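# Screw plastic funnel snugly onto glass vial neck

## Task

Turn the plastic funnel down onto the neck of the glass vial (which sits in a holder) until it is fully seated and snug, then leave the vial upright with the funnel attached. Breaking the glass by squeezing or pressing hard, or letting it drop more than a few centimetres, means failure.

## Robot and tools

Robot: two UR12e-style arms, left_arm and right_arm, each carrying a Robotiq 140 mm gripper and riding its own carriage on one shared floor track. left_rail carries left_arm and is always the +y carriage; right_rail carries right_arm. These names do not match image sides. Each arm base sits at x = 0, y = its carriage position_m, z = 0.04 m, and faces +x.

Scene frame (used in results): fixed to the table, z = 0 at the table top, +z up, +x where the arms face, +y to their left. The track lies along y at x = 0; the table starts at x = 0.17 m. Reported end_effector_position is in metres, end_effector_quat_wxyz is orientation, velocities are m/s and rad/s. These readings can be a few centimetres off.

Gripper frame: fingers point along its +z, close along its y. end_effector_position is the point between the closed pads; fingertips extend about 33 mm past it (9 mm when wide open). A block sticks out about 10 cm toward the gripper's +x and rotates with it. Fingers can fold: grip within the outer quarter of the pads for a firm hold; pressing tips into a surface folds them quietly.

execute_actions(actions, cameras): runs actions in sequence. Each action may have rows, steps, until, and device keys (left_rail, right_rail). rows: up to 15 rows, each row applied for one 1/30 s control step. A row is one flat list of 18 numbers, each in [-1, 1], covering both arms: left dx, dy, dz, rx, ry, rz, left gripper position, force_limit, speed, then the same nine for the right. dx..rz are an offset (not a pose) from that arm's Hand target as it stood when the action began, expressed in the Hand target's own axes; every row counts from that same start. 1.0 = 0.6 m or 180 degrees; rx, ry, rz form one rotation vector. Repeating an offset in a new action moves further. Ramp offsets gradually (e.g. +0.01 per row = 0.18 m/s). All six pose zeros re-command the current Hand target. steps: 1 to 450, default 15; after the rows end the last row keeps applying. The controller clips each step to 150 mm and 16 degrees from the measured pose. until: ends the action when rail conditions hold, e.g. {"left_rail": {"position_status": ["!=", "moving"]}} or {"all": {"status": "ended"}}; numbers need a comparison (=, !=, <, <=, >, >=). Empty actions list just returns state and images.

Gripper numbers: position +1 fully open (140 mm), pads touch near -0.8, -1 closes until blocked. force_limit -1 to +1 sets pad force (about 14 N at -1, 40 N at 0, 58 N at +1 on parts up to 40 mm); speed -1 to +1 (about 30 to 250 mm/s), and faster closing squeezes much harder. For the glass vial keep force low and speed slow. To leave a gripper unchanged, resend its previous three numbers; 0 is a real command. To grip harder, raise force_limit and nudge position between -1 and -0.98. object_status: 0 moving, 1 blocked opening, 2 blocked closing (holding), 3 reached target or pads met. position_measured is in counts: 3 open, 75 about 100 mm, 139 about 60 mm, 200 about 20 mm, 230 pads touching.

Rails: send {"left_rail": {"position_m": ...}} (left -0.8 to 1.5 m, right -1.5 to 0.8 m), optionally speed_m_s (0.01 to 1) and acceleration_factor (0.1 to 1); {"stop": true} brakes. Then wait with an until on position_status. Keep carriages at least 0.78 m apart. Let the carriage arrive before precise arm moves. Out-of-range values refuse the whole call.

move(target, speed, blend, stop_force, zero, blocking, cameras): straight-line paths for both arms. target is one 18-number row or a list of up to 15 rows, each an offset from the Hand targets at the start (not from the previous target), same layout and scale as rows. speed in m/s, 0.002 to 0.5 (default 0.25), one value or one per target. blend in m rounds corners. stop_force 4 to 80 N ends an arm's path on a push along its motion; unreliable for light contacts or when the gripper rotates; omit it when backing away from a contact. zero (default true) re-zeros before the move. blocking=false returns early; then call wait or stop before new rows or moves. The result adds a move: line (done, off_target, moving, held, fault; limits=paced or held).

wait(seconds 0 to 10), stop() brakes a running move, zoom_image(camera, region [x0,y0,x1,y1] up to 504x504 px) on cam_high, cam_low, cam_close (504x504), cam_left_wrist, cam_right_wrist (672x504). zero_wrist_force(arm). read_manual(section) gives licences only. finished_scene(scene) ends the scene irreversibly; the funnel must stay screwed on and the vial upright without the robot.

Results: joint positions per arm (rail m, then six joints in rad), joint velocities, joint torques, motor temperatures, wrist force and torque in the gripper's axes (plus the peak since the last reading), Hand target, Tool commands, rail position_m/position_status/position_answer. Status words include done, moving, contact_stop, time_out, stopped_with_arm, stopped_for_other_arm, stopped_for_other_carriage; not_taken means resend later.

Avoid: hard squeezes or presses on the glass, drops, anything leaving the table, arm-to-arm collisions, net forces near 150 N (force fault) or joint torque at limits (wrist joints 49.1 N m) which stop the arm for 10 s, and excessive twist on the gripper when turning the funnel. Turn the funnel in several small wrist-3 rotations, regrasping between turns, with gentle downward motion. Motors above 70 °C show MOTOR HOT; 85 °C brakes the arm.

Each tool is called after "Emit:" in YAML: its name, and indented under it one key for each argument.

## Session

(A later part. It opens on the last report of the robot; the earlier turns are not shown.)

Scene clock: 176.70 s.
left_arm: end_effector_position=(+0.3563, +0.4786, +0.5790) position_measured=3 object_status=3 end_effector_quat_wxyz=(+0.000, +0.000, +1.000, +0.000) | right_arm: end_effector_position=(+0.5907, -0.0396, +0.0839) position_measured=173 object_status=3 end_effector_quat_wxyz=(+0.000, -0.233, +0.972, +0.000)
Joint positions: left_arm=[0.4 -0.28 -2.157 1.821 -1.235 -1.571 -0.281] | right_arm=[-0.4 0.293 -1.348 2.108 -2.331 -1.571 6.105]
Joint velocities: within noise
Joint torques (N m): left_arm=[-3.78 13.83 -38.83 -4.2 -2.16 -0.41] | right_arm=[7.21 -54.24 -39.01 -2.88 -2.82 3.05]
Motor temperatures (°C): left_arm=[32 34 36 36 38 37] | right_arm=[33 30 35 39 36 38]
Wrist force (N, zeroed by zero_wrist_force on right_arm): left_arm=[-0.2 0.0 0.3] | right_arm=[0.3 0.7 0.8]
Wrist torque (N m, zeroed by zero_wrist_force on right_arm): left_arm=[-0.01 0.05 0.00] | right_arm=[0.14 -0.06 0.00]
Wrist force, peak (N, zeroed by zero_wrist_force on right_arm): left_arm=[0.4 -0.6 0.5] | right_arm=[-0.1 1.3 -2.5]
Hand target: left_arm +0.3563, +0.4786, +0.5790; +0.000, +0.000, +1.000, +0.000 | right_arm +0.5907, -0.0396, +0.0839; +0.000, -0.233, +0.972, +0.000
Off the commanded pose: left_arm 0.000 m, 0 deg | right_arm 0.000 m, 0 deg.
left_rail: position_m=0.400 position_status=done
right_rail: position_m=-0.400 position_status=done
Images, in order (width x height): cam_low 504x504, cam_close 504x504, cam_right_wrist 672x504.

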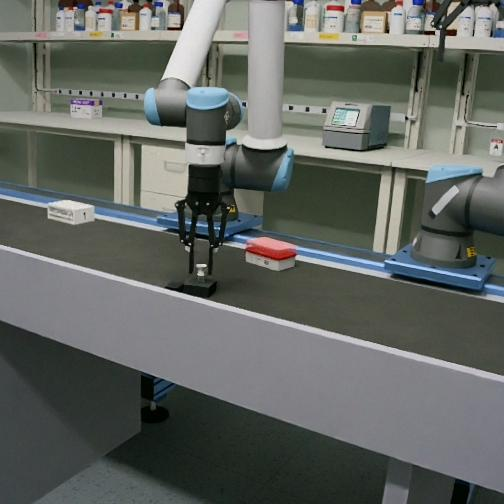

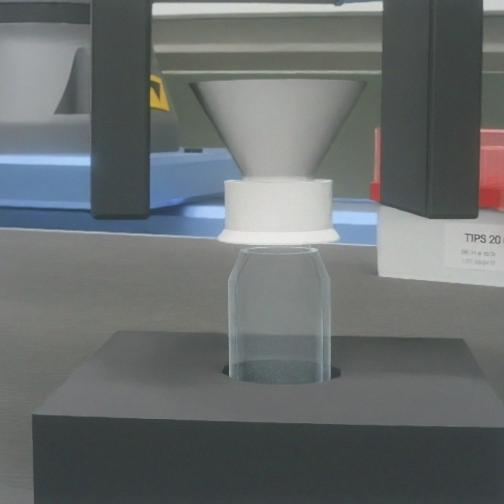

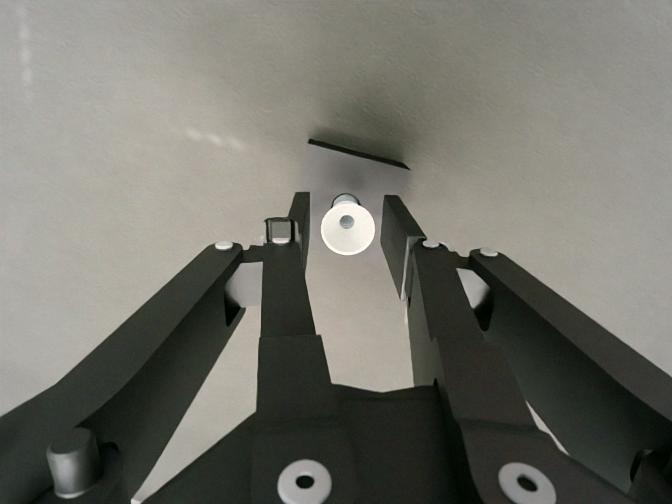

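Emit:
move:
  target:
    - [0,0,0,0,0,0,1,-1,-1,-0.0023,0.0015,0,0,0,-0.1,-0.35,-1,-1]
    - [0,0,0,0,0,0,1,-1,-1,-0.0023,0.0015,0,0,0,-0.8,-0.35,-1,-1]
    - [0,0,0,0,0,0,1,-1,-1,-0.0023,0.0015,0,0,0,0.4,-0.35,-1,-1]
  speed: 0.5
  cameras: []

Emit:
execute_actions:
  actions:
    - {"rows":[[0,0,0,0,0,0,1,-1,-1,0,0,0,0,0,0,-1,-0.5,-1]],"steps":45}
  cameras: ["cam_close","cam_right_wrist"]

Emit:
move:
  target: [0,0,0,0,0,0,1,-1,-1,0,0,0.0006,0,0,0.4,-1,-0.5,-1]
  speed: 0.25
  cameras: ["cam_close","cam_right_wrist"]

Scene clock: 184.90 s.
left_arm: end_effector_position=(+0.3563, +0.4786, +0.5790) position_measured=3 object_status=3 end_effector_quat_wxyz=(+0.000, +0.000, +1.000, +0.000) | right_arm: end_effector_position=(+0.5915, -0.0382, +0.0839) position_measured=173 object_status=3 end_effector_quat_wxyz=(+0.000, +0.383, +0.924, +0.000)
Joint positions: left_arm=[0.4 -0.28 -2.157 1.821 -1.235 -1.571 -0.281] | right_arm=[-0.4 0.295 -1.346 2.105 -2.33 -1.571 1.081]
Joint velocities: within noise
Joint torques (N m): left_arm=[-1.27 13.18 -38.9 -4.08 -1.95 -0.26] | right_arm=[-13.52 -78.6 -30.08 -1.48 3.86 -3.33]
Motor temperatures (°C): left_arm=[32 34 36 36 38 37] | right_arm=[33 30 35 39 35 38]
Wrist force (N, zeroed by zero_wrist_force on right_arm): left_arm=[0.2 -0.3 0.4] | right_arm=[0.3 0.4 0.9]
Wrist torque (N m, zeroed by zero_wrist_force on right_arm): left_arm=[-0.07 -0.03 0.00] | right_arm=[0.09 -0.05 0.00]
Wrist force, peak (N, zeroed by zero_wrist_force on right_arm): left_arm=[0.1 0.0 0.9] | right_arm=[0.2 1.5 1.4]
Hand target: left_arm +0.3563, +0.4786, +0.5790; +0.000, +0.000, +1.000, +0.000 | right_arm +0.5915, -0.0382, +0.0839; +0.000, +0.383, +0.924, +0.000
Off the commanded pose: left_arm 0.000 m, 0 deg | right_arm 0.000 m, 0 deg.
left_rail: position_m=0.400 position_status=done
right_rail: position_m=-0.400 position_status=done
move: done
No camera images: "cameras" was empty.

Scene clock: 186.60 s.
left_arm: end_effector_position=(+0.3563, +0.4786, +0.5790) position_measured=3 object_status=3 end_effector_quat_wxyz=(+0.000, +0.000, +1.000, +0.000) | right_arm: end_effector_position=(+0.5915, -0.0382, +0.0839) position_measured=194 object_status=2 end_effector_quat_wxyz=(+0.000, +0.383, +0.924, +0.000)
Joint positions: left_arm=[0.4 -0.28 -2.157 1.821 -1.235 -1.571 -0.28] | right_arm=[-0.4 0.295 -1.346 2.105 -2.33 -1.571 1.08]
Joint velocities: within noise
Joint torques (N m): left_arm=[-2.94 14.21 -38.92 -4.53 -1.84 -0.24] | right_arm=[-13.78 -75.16 -32.56 -2.96 3.51 -3.18]
Motor temperatures (°C): left_arm=[32 34 36 36 38 37] | right_arm=[33 30 35 39 35 38]
Wrist force (N, zeroed by zero_wrist_force on right_arm): left_arm=[0.3 0.2 0.7] | right_arm=[0.2 0.7 0.0]
Wrist torque (N m, zeroed by zero_wrist_force on right_arm): left_arm=[0.04 -0.06 0.00] | right_arm=[0.18 -0.02 0.00]
Wrist force, peak (N, zeroed by zero_wrist_force on right_arm): left_arm=[-0.2 -0.6 0.6] | right_arm=[0.5 0.2 1.4]
Hand target: left_arm +0.3563, +0.4786, +0.5790; +0.000, +0.000, +1.000, +0.000 | right_arm +0.5915, -0.0382, +0.0839; +0.000, +0.383, +0.924, +0.000
Off the commanded pose: left_arm 0.000 m, 0 deg | right_arm 0.000 m, 0 deg.
left_rail: position_m=0.400 position_status=done
right_rail: position_m=-0.400 position_status=done
Images, in order (width x height): cam_close 504x504, cam_right_wrist 672x504.

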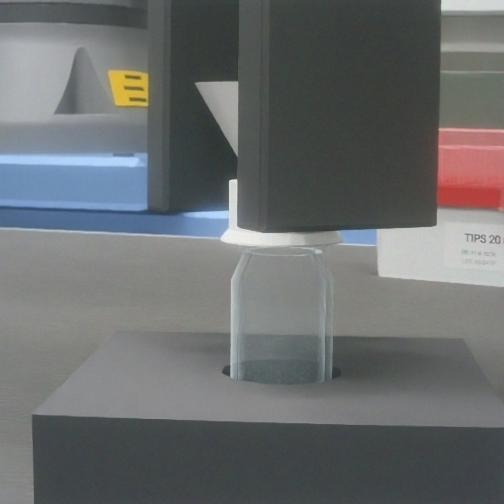

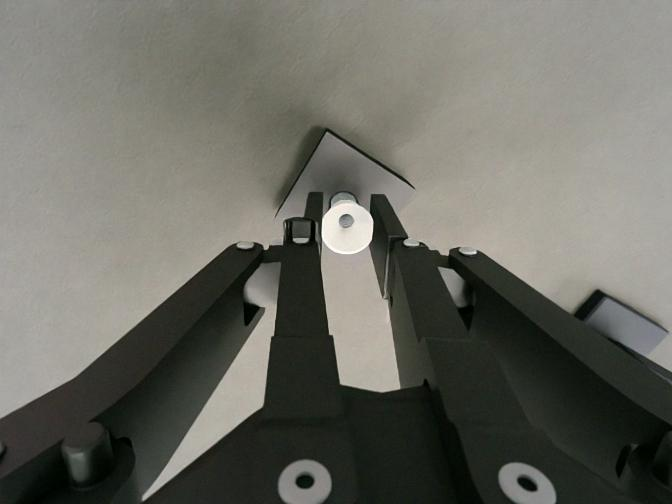

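Scene clock: 189.70 s.
left_arm: end_effector_position=(+0.3563, +0.4786, +0.5790) position_measured=3 object_status=3 end_effector_quat_wxyz=(+0.000, +0.000, +1.000, +0.000) | right_arm: end_effector_position=(+0.5915, -0.0382, +0.0835) position_measured=194 object_status=2 end_effector_quat_wxyz=(+0.000, +0.853, +0.523, +0.000)
Joint positions: left_arm=[0.4 -0.28 -2.157 1.821 -1.235 -1.571 -0.281] | right_arm=[-0.4 0.295 -1.345 2.105 -2.331 -1.571 2.337]
Joint velocities: within noise
Joint torques (N m): left_arm=[-4.25 14.73 -39.54 -4.03 -2.04 -0.31] | right_arm=[7.77 -46.68 -40.86 -3.41 -3.32 2.98]
Motor temperatures (°C): left_arm=[32 34 36 36 38 37] | right_arm=[33 30 35 39 35 38]
Wrist force (N, zeroed by zero_wrist_force on right_arm): left_arm=[0.0 -0.1 0.5] | right_arm=[0.7 0.3 -3.0]
Wrist torque (N m, zeroed by zero_wrist_force on right_arm): left_arm=[-0.03 0.01 0.00] | right_arm=[0.30 -0.17 -0.05]
Wrist force, peak (N, zeroed by zero_wrist_force on right_arm): left_arm=[0.2 -0.1 0.9] | right_arm=[-0.3 0.1 -4.7]
Hand target: left_arm +0.3563, +0.4786, +0.5790; +0.000, +0.000, +1.000, +0.000 | right_arm +0.5915, -0.0382, +0.0835; +0.000, +0.853, +0.522, +0.000
Off the commanded pose: left_arm 0.000 m, 0 deg | right_arm 0.000 m, 0 deg.
left_rail: position_m=0.400 position_status=done
right_rail: position_m=-0.400 position_status=done
move: done
Images, in order (width x height): cam_close 504x504, cam_right_wrist 672x504.

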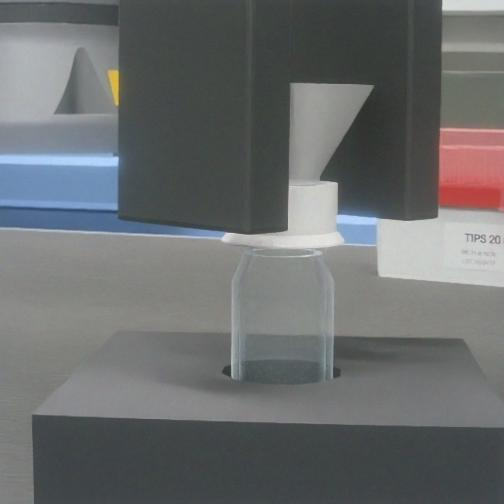

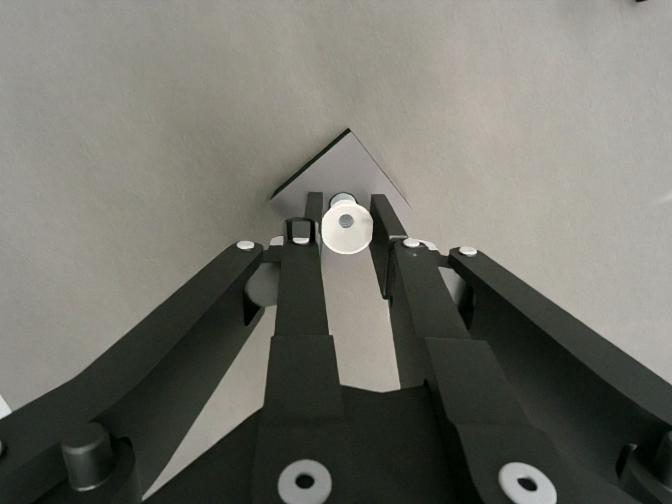

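Emit:
move:
  target:
    - [0,0,0,0,0,0,1,-1,-1,0,0,0.0004,0,0,0.4,-1,-0.5,-1]
    - [0,0,0,0,0,0,1,-1,-1,0,0,0.0008,0,0,0.8,-1,-0.5,-1]
  speed: 0.25
  cameras: ["cam_close"]

Emit:
move:
  target: [0,0,0,0,0,0,1,-1,-1,0,0,0.0004,0,0,0.4,-1,-0.5,-1]
  speed: 0.25
  cameras: ["cam_close"]

Emit:
zoom_image:
  camera: "cam_close"
  region: [200, 150, 360, 310]

Scene clock: 196.57 s.
left_arm: end_effector_position=(+0.3563, +0.4786, +0.5790) position_measured=3 object_status=3 end_effector_quat_wxyz=(+0.000, +0.000, +1.000, +0.000) | right_arm: end_effector_position=(+0.5915, -0.0382, +0.0830) position_measured=194 object_status=2 end_effector_quat_wxyz=(+0.000, +0.760, -0.649, +0.000)
Joint positions: left_arm=[0.4 -0.28 -2.157 1.821 -1.235 -1.571 -0.28] | right_arm=[-0.4 0.295 -1.345 2.106 -2.332 -1.571 4.85]
Joint velocities: within noise
Joint torques (N m): left_arm=[-5.65 15.27 -38.63 -3.98 -2.2 -0.16] | right_arm=[8.3 -44.14 -38.2 -2.38 -3.07 3.28]
Motor temperatures (°C): left_arm=[32 34 36 36 38 37] | right_arm=[33 30 35 39 35 38]
Wrist force (N, zeroed by zero_wrist_force on right_arm): left_arm=[0.1 -0.2 -0.2] | right_arm=[-0.2 1.0 -6.2]
Wrist torque (N m, zeroed by zero_wrist_force on right_arm): left_arm=[-0.04 -0.01 0.00] | right_arm=[0.16 0.06 -0.07]
Wrist force, peak (N, zeroed by zero_wrist_force on right_arm): left_arm=[0.4 0.4 0.9] | right_arm=[0.3 0.5 -7.5]
Hand target: left_arm +0.3563, +0.4786, +0.5790; +0.000, +0.000, +1.000, +0.000 | right_arm +0.5915, -0.0382, +0.0830; +0.000, +0.760, -0.649, +0.000
Off the commanded pose: left_arm 0.000 m, 0 deg | right_arm 0.000 m, 0 deg.
left_rail: position_m=0.400 position_status=done
right_rail: position_m=-0.400 position_status=done
move: done
Images, in order (width x height): cam_close 504x504.

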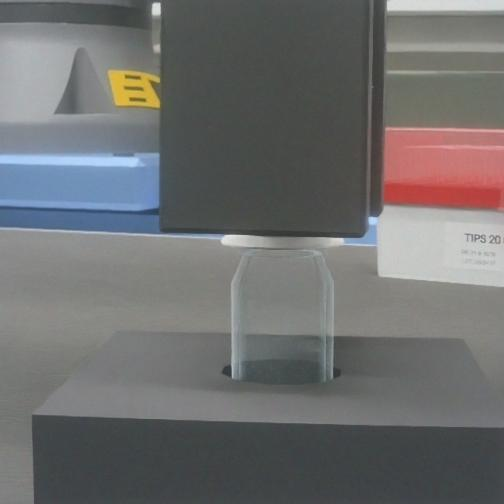

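Scene clock: 199.67 s.
left_arm: end_effector_position=(+0.3563, +0.4786, +0.5790) position_measured=3 object_status=3 end_effector_quat_wxyz=(+0.000, +0.000, +1.000, +0.000) | right_arm: end_effector_position=(+0.5915, -0.0382, +0.0828) position_measured=194 object_status=2 end_effector_quat_wxyz=(+0.000, -0.233, +0.972, +0.000)
Joint positions: left_arm=[0.4 -0.28 -2.157 1.821 -1.235 -1.571 -0.28] | right_arm=[-0.4 0.295 -1.344 2.106 -2.333 -1.571 6.107]
Joint velocities: within noise
Joint torques (N m): left_arm=[-4.82 13.55 -38.36 -3.84 -2.4 -0.05] | right_arm=[6.92 -43.74 -38.4 -2.29 -2.79 3.14]
Motor temperatures (°C): left_arm=[32 34 36 36 38 37] | right_arm=[33 30 35 39 35 38]
Wrist force (N, zeroed by zero_wrist_force on right_arm): left_arm=[0.1 0.1 0.5] | right_arm=[-0.1 1.1 -5.8]
Wrist torque (N m, zeroed by zero_wrist_force on right_arm): left_arm=[0.02 -0.01 0.00] | right_arm=[0.23 0.03 -0.04]
Wrist force, peak (N, zeroed by zero_wrist_force on right_arm): left_arm=[0.1 -0.4 0.9] | right_arm=[0.1 0.0 -7.4]
Hand target: left_arm +0.3563, +0.4786, +0.5790; +0.000, +0.000, +1.000, +0.000 | right_arm +0.5915, -0.0382, +0.0828; +0.000, -0.233, +0.972, +0.000
Off the commanded pose: left_arm 0.000 m, 0 deg | right_arm 0.000 m, 0 deg.
left_rail: position_m=0.400 position_status=done
right_rail: position_m=-0.400 position_status=done
move: done
Images, in order (width x height): cam_close 504x504.

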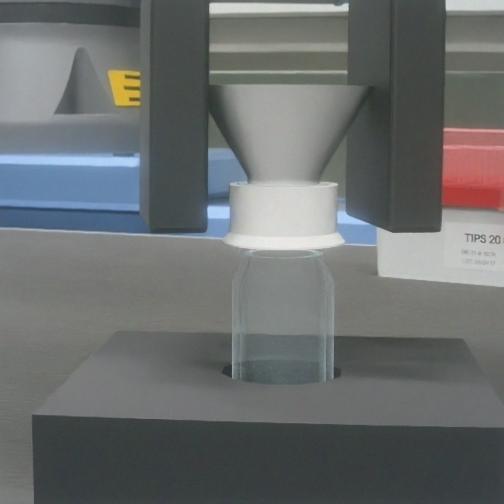

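Scaled by 3.150 from the camera's 504x504 image, which has a finer 720x720 frame.

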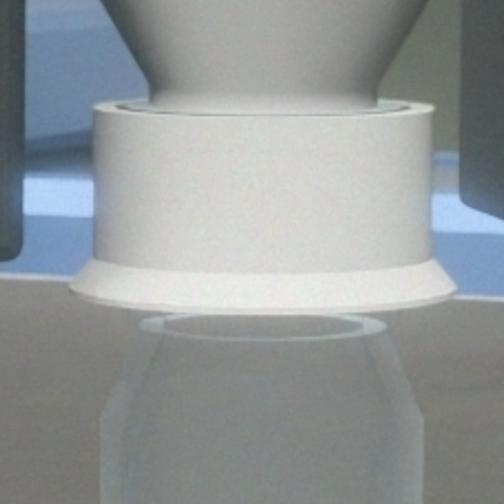

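Emit:
execute_actions:
  actions:
    - {"rows":[[0,0,0,0,0,0,1,-1,-1,0,0,0,0,0,0,-0.3,-1,-1]],"steps":40}
  cameras: ["cam_close","cam_right_wrist"]

Emit:
zoom_image:
  camera: "cam_close"
  region: [200, 150, 360, 310]

Scene clock: 204.40 s.
left_arm: end_effector_position=(+0.3563, +0.4786, +0.5790) position_measured=3 object_status=3 end_effector_quat_wxyz=(+0.000, +0.000, +1.000, +0.000) | right_arm: end_effector_position=(+0.5915, -0.0382, +0.0828) position_measured=167 object_status=3 end_effector_quat_wxyz=(+0.000, -0.233, +0.972, +0.000)
Joint positions: left_arm=[0.4 -0.28 -2.157 1.821 -1.235 -1.571 -0.281] | right_arm=[-0.4 0.295 -1.344 2.106 -2.332 -1.571 6.107]
Joint velocities: within noise
Joint torques (N m): left_arm=[-4.18 13.95 -39.15 -4.58 -2.66 -0.01] | right_arm=[6.16 -52.08 -34.61 -2.34 -2.59 3.12]
Motor temperatures (°C): left_arm=[32 34 36 36 38 37] | right_arm=[33 30 35 39 35 38]
Wrist force (N, zeroed by zero_wrist_force on right_arm): left_arm=[-0.1 0.1 0.3] | right_arm=[0.5 0.7 1.2]
Wrist torque (N m, zeroed by zero_wrist_force on right_arm): left_arm=[0.03 0.02 0.00] | right_arm=[0.15 -0.11 0.00]
Wrist force, peak (N, zeroed by zero_wrist_force on right_arm): left_arm=[0.6 -0.5 0.5] | right_arm=[0.0 0.9 -6.3]
Hand target: left_arm +0.3563, +0.4786, +0.5790; +0.000, +0.000, +1.000, +0.000 | right_arm +0.5915, -0.0382, +0.0828; +0.000, -0.233, +0.972, +0.000
Off the commanded pose: left_arm 0.000 m, 0 deg | right_arm 0.000 m, 0 deg.
left_rail: position_m=0.400 position_status=done
right_rail: position_m=-0.400 position_status=done
Images, in order (width x height): cam_close 504x504, cam_right_wrist 672x504.

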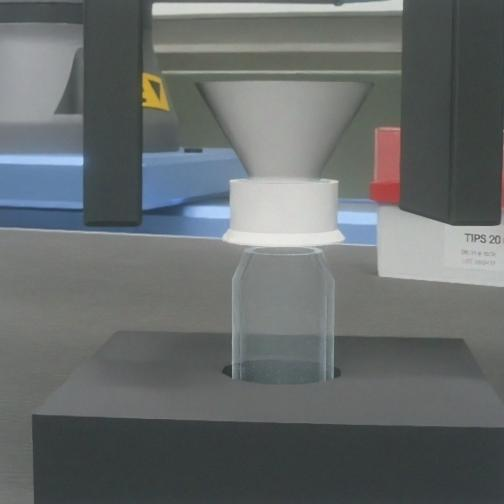

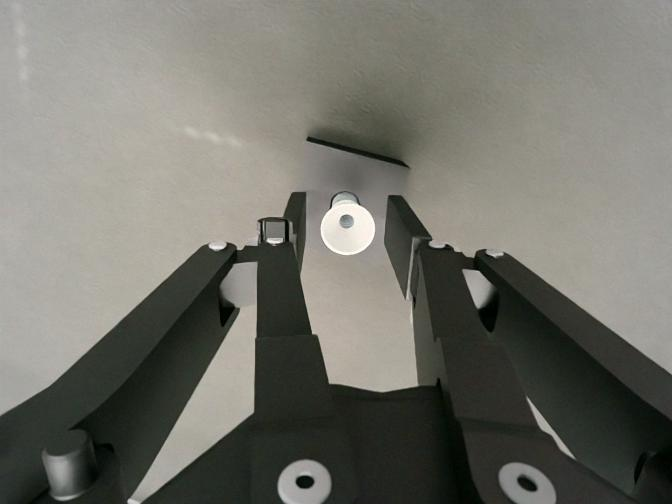

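Scaled by 3.150 from the camera's 504x504 image, which has a finer 720x720 frame.

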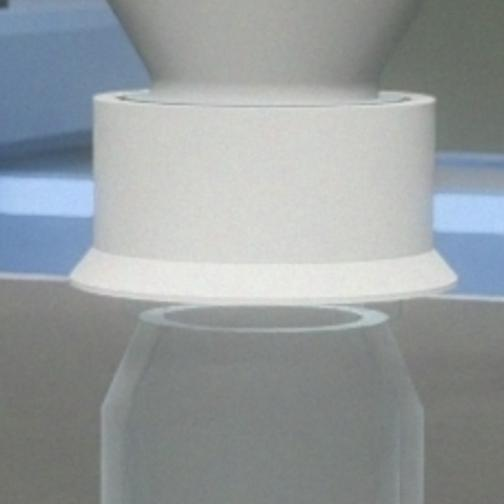

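Emit:
move:
  target:
    - [0,0,0,0,0,0,1,-1,-1,0,0,0.0004,0,0,-0.8,-0.35,-1,-1]
    - [0,0,0,0,0,0,1,-1,-1,0,0,0.0004,0,0,0.4,-0.35,-1,-1]
  speed: 0.5
  cameras: []

Emit:
execute_actions:
  actions:
    - {"rows":[[0,0,0,0,0,0,1,-1,-1,0,0,0,0,0,0,-1,0,-1]],"steps":45}
  cameras: []

Emit:
move:
  target:
    - [0,0,0,0,0,0,1,-1,-1,0,0,0.002,0,0,0.2,-1,0,-1]
    - [0,0,0,0,0,0,1,-1,-1,0,0,0.0028,0,0,0.6,-1,0,-1]
  speed: 0.25
  cameras: ["cam_close"]

Emit:
zoom_image:
  camera: "cam_close"
  region: [200, 150, 360, 310]

Scene clock: 212.03 s.
left_arm: end_effector_position=(+0.3563, +0.4786, +0.5790) position_measured=3 object_status=3 end_effector_quat_wxyz=(+0.000, +0.000, +1.000, +0.000) | right_arm: end_effector_position=(+0.5915, -0.0382, +0.0825) position_measured=173 object_status=3 end_effector_quat_wxyz=(+0.000, +0.383, +0.924, +0.000)
Joint positions: left_arm=[0.4 -0.28 -2.157 1.821 -1.235 -1.571 -0.281] | right_arm=[-0.4 0.295 -1.344 2.106 -2.333 -1.571 1.081]
Joint velocities: within noise
Joint torques (N m): left_arm=[-5.9 15.91 -40.45 -4.11 -2.34 0.01] | right_arm=[-14.05 -79.04 -29.64 -1.69 3.94 -3.69]
Motor temperatures (°C): left_arm=[32 34 36 36 38 37] | right_arm=[33 30 35 39 35 38]
Wrist force (N, zeroed by zero_wrist_force on right_arm): left_arm=[-0.1 0.1 0.3] | right_arm=[0.1 0.8 0.8]
Wrist torque (N m, zeroed by zero_wrist_force on right_arm): left_arm=[0.01 0.02 0.00] | right_arm=[0.18 -0.02 0.00]
Wrist force, peak (N, zeroed by zero_wrist_force on right_arm): left_arm=[0.3 -0.4 0.7] | right_arm=[0.6 1.7 1.1]
Hand target: left_arm +0.3563, +0.4786, +0.5790; +0.000, +0.000, +1.000, +0.000 | right_arm +0.5915, -0.0382, +0.0826; +0.000, +0.383, +0.924, +0.000
Off the commanded pose: left_arm 0.000 m, 0 deg | right_arm 0.000 m, 0 deg.
left_rail: position_m=0.400 position_status=done
right_rail: position_m=-0.400 position_status=done
move: done
No camera images: "cameras" was empty.

Scene clock: 213.73 s.
left_arm: end_effector_position=(+0.3563, +0.4786, +0.5790) position_measured=3 object_status=3 end_effector_quat_wxyz=(+0.000, +0.000, +1.000, +0.000) | right_arm: end_effector_position=(+0.5915, -0.0382, +0.0826) position_measured=196 object_status=2 end_effector_quat_wxyz=(+0.000, +0.383, +0.924, +0.000)
Joint positions: left_arm=[0.4 -0.28 -2.157 1.821 -1.235 -1.571 -0.281] | right_arm=[-0.4 0.295 -1.344 2.106 -2.333 -1.571 1.08]
Joint velocities: within noise
Joint torques (N m): left_arm=[-5.42 13.27 -39.24 -4.31 -2.63 -0.01] | right_arm=[-13.81 -76.33 -31.78 -2.93 3.44 -3.27]
Motor temperatures (°C): left_arm=[32 34 36 36 38 37] | right_arm=[33 30 35 39 35 38]
Wrist force (N, zeroed by zero_wrist_force on right_arm): left_arm=[0.1 -0.2 0.3] | right_arm=[0.3 0.5 -0.4]
Wrist torque (N m, zeroed by zero_wrist_force on right_arm): left_arm=[-0.05 -0.03 0.00] | right_arm=[0.12 -0.05 0.00]
Wrist force, peak (N, zeroed by zero_wrist_force on right_arm): left_arm=[0.2 -0.3 0.7] | right_arm=[0.6 1.0 1.4]
Hand target: left_arm +0.3563, +0.4786, +0.5790; +0.000, +0.000, +1.000, +0.000 | right_arm +0.5915, -0.0382, +0.0826; +0.000, +0.383, +0.924, +0.000
Off the commanded pose: left_arm 0.000 m, 0 deg | right_arm 0.000 m, 0 deg.
left_rail: position_m=0.400 position_status=done
right_rail: position_m=-0.400 position_status=done
No camera images: "cameras" was empty.

Scene clock: 218.67 s.
left_arm: end_effector_position=(+0.3563, +0.4786, +0.5790) position_measured=3 object_status=3 end_effector_quat_wxyz=(+0.000, +0.000, +1.000, +0.000) | right_arm: end_effector_position=(+0.5915, -0.0382, +0.0809) position_measured=196 object_status=2 end_effector_quat_wxyz=(+0.000, +0.972, +0.233, +0.000)
Joint positions: left_arm=[0.4 -0.28 -2.157 1.821 -1.235 -1.571 -0.281] | right_arm=[-0.4 0.295 -1.342 2.107 -2.336 -1.571 2.965]
Joint velocities: within noise
Joint torques (N m): left_arm=[-4.76 13.47 -39.45 -4.35 -2.53 -0.31] | right_arm=[6.37 -35.73 -32.03 -1.42 -3.07 3.39]
Motor temperatures (°C): left_arm=[32 34 36 36 38 37] | right_arm=[33 30 35 39 35 38]
Wrist force (N, zeroed by zero_wrist_force on right_arm): left_arm=[-0.3 -0.2 0.2] | right_arm=[0.4 1.2 -18.4]
Wrist torque (N m, zeroed by zero_wrist_force on right_arm): left_arm=[-0.05 0.08 0.00] | right_arm=[0.22 -0.10 -0.12]
Wrist force, peak (N, zeroed by zero_wrist_force on right_arm): left_arm=[0.8 0.0 0.6] | right_arm=[0.7 0.9 -19.4]
Hand target: left_arm +0.3563, +0.4786, +0.5790; +0.000, +0.000, +1.000, +0.000 | right_arm +0.5915, -0.0382, +0.0809; +0.000, +0.972, +0.233, +0.000
Off the commanded pose: left_arm 0.000 m, 0 deg | right_arm 0.000 m, 0 deg.
left_rail: position_m=0.400 position_status=done
right_rail: position_m=-0.400 position_status=done
move: done
Images, in order (width x height): cam_close 504x504.

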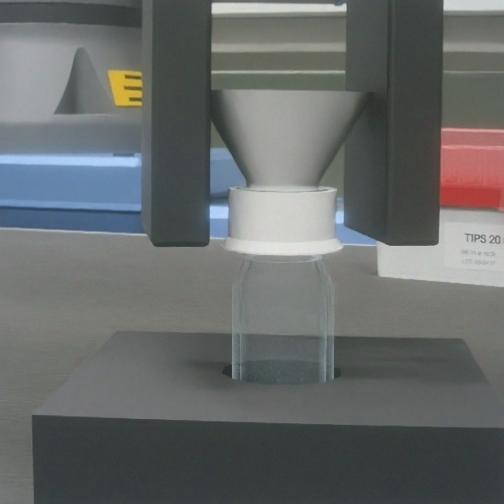

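Scaled by 3.150 from the camera's 504x504 image, which has a finer 720x720 frame.

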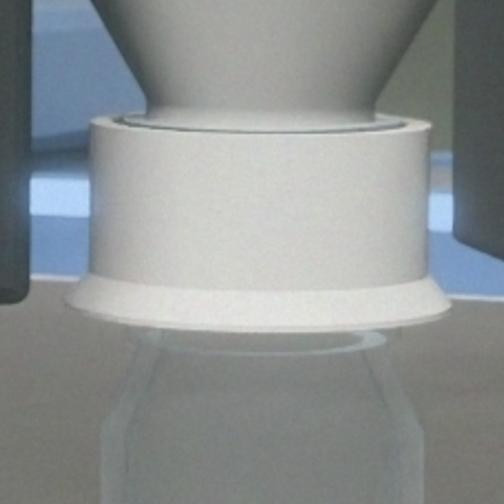

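Emit:
move:
  target: [0,0,0,0,0,0,1,-1,-1,0,0,-0.0022,0,0,0,-1,0,-1]
  speed: 0.01
  cameras: []

Emit:
execute_actions:
  actions:
    - {"rows":[[0,0,0,0,0,0,1,-1,-1,0,0,0,0,0,0,-0.2,-1,-1]],"steps":50}
  cameras: []

Emit:
move:
  target: [0,0,0,0,0,0,1,-1,-1,0,0,-0.2,0,0,0,-0.2,-1,-1]
  speed: 0.1
  cameras: ["cam_close","cam_right_wrist"]

Emit:
zoom_image:
  camera: "cam_close"
  region: [180, 70, 380, 270]

Scene clock: 220.10 s.
left_arm: end_effector_position=(+0.3563, +0.4786, +0.5790) position_measured=3 object_status=3 end_effector_quat_wxyz=(+0.000, +0.000, +1.000, +0.000) | right_arm: end_effector_position=(+0.5915, -0.0382, +0.0821) position_measured=196 object_status=2 end_effector_quat_wxyz=(+0.000, +0.972, +0.233, +0.000)
Joint positions: left_arm=[0.4 -0.28 -2.157 1.821 -1.235 -1.571 -0.281] | right_arm=[-0.4 0.295 -1.343 2.106 -2.334 -1.571 2.965]
Joint velocities: within noise
Joint torques (N m): left_arm=[-5.39 13.59 -39.95 -3.95 -2.8 -0.19] | right_arm=[7.81 -75.71 -39.93 -1.36 -2.66 3.05]
Motor temperatures (°C): left_arm=[32 34 36 36 38 37] | right_arm=[33 30 35 39 35 38]
Wrist force (N, zeroed by zero_wrist_force on right_arm): left_arm=[-0.1 -0.4 0.3] | right_arm=[0.3 1.5 -2.2]
Wrist torque (N m, zeroed by zero_wrist_force on right_arm): left_arm=[-0.09 0.04 0.00] | right_arm=[0.23 -0.09 -0.03]
Wrist force, peak (N, zeroed by zero_wrist_force on right_arm): left_arm=[0.0 -0.4 0.8] | right_arm=[0.2 0.9 -18.2]
Hand target: left_arm +0.3563, +0.4786, +0.5790; +0.000, +0.000, +1.000, +0.000 | right_arm +0.5915, -0.0382, +0.0822; +0.000, +0.972, +0.233, +0.000
Off the commanded pose: left_arm 0.000 m, 0 deg | right_arm 0.000 m, 0 deg.
left_rail: position_m=0.400 position_status=done
right_rail: position_m=-0.400 position_status=done
move: done
No camera images: "cameras" was empty.

Scene clock: 221.97 s.
left_arm: end_effector_position=(+0.3563, +0.4786, +0.5790) position_measured=3 object_status=3 end_effector_quat_wxyz=(+0.000, +0.000, +1.000, +0.000) | right_arm: end_effector_position=(+0.5915, -0.0382, +0.0822) position_measured=154 object_status=3 end_effector_quat_wxyz=(+0.000, +0.972, +0.233, +0.000)
Joint positions: left_arm=[0.4 -0.28 -2.157 1.821 -1.235 -1.571 -0.281] | right_arm=[-0.4 0.295 -1.344 2.106 -2.334 -1.571 2.965]
Joint velocities: within noise
Joint torques (N m): left_arm=[-4.15 14.76 -39.01 -4.15 -2.53 0.29] | right_arm=[7.02 -78.52 -40.83 -5.35 -2.72 2.49]
Motor temperatures (°C): left_arm=[32 34 36 36 38 37] | right_arm=[33 30 35 39 35 38]
Wrist force (N, zeroed by zero_wrist_force on right_arm): left_arm=[0.0 0.0 0.6] | right_arm=[0.1 1.1 1.0]
Wrist torque (N m, zeroed by zero_wrist_force on right_arm): left_arm=[-0.01 0.01 0.00] | right_arm=[0.24 -0.03 0.00]
Wrist force, peak (N, zeroed by zero_wrist_force on right_arm): left_arm=[0.2 -0.2 0.9] | right_arm=[0.4 1.1 -1.8]
Hand target: left_arm +0.3563, +0.4786, +0.5790; +0.000, +0.000, +1.000, +0.000 | right_arm +0.5915, -0.0382, +0.0822; +0.000, +0.972, +0.233, +0.000
Off the commanded pose: left_arm 0.000 m, 0 deg | right_arm 0.000 m, 0 deg.
left_rail: position_m=0.400 position_status=done
right_rail: position_m=-0.400 position_status=done
No camera images: "cameras" was empty.

Scene clock: 223.63 s.
left_arm: end_effector_position=(+0.3563, +0.4786, +0.5790) position_measured=3 object_status=3 end_effector_quat_wxyz=(+0.000, +0.000, +1.000, +0.000) | right_arm: end_effector_position=(+0.5915, -0.0382, +0.2021) position_measured=154 object_status=3 end_effector_quat_wxyz=(+0.000, +0.972, +0.233, +0.000)
Joint positions: left_arm=[0.4 -0.28 -2.157 1.821 -1.235 -1.571 -0.281] | right_arm=[-0.4 0.295 -1.477 2.005 -2.099 -1.571 2.965]
Joint velocities: within noise
Joint torques (N m): left_arm=[-2.74 14.77 -41.03 -3.96 -2.72 -0.16] | right_arm=[-4.63 -74.25 -47.76 -1.54 -1.89 1]
Motor temperatures (°C): left_arm=[32 34 36 36 38 37] | right_arm=[33 30 35 39 35 38]
Wrist force (N, zeroed by zero_wrist_force on right_arm): left_arm=[-0.6 0.3 0.6] | right_arm=[0.2 0.6 0.7]
Wrist torque (N m, zeroed by zero_wrist_force on right_arm): left_arm=[0.06 0.13 0.00] | right_arm=[0.14 -0.05 0.02]
Wrist force, peak (N, zeroed by zero_wrist_force on right_arm): left_arm=[-0.6 0.3 0.6] | right_arm=[-0.1 0.4 2.7]
Hand target: left_arm +0.3563, +0.4786, +0.5790; +0.000, +0.000, +1.000, +0.000 | right_arm +0.5915, -0.0382, +0.2022; +0.000, +0.972, +0.233, +0.000
Off the commanded pose: left_arm 0.000 m, 0 deg | right_arm 0.000 m, 0 deg.
left_rail: position_m=0.400 position_status=done
right_rail: position_m=-0.400 position_status=done
move: done
Images, in order (width x height): cam_close 504x504, cam_right_wrist 672x504.

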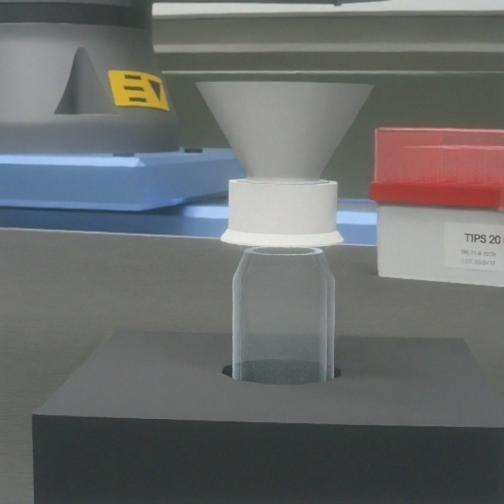

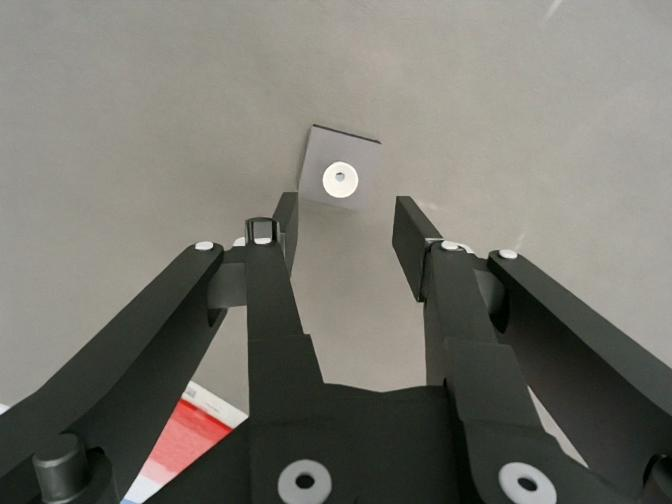

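Scaled by 2.520 from the camera's 504x504 image, which has a finer 720x720 frame.

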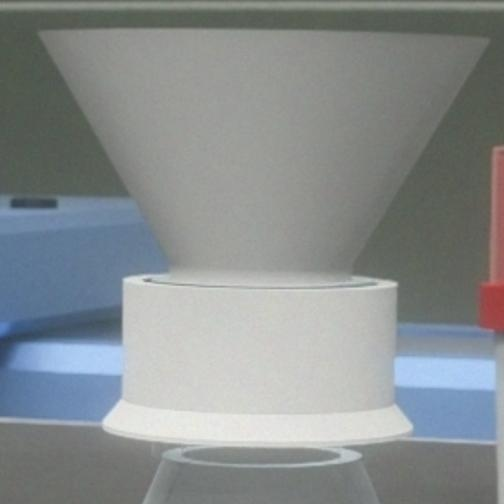

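Emit:
finished_scene:
  scene: 1

The scene is finished: the task was done.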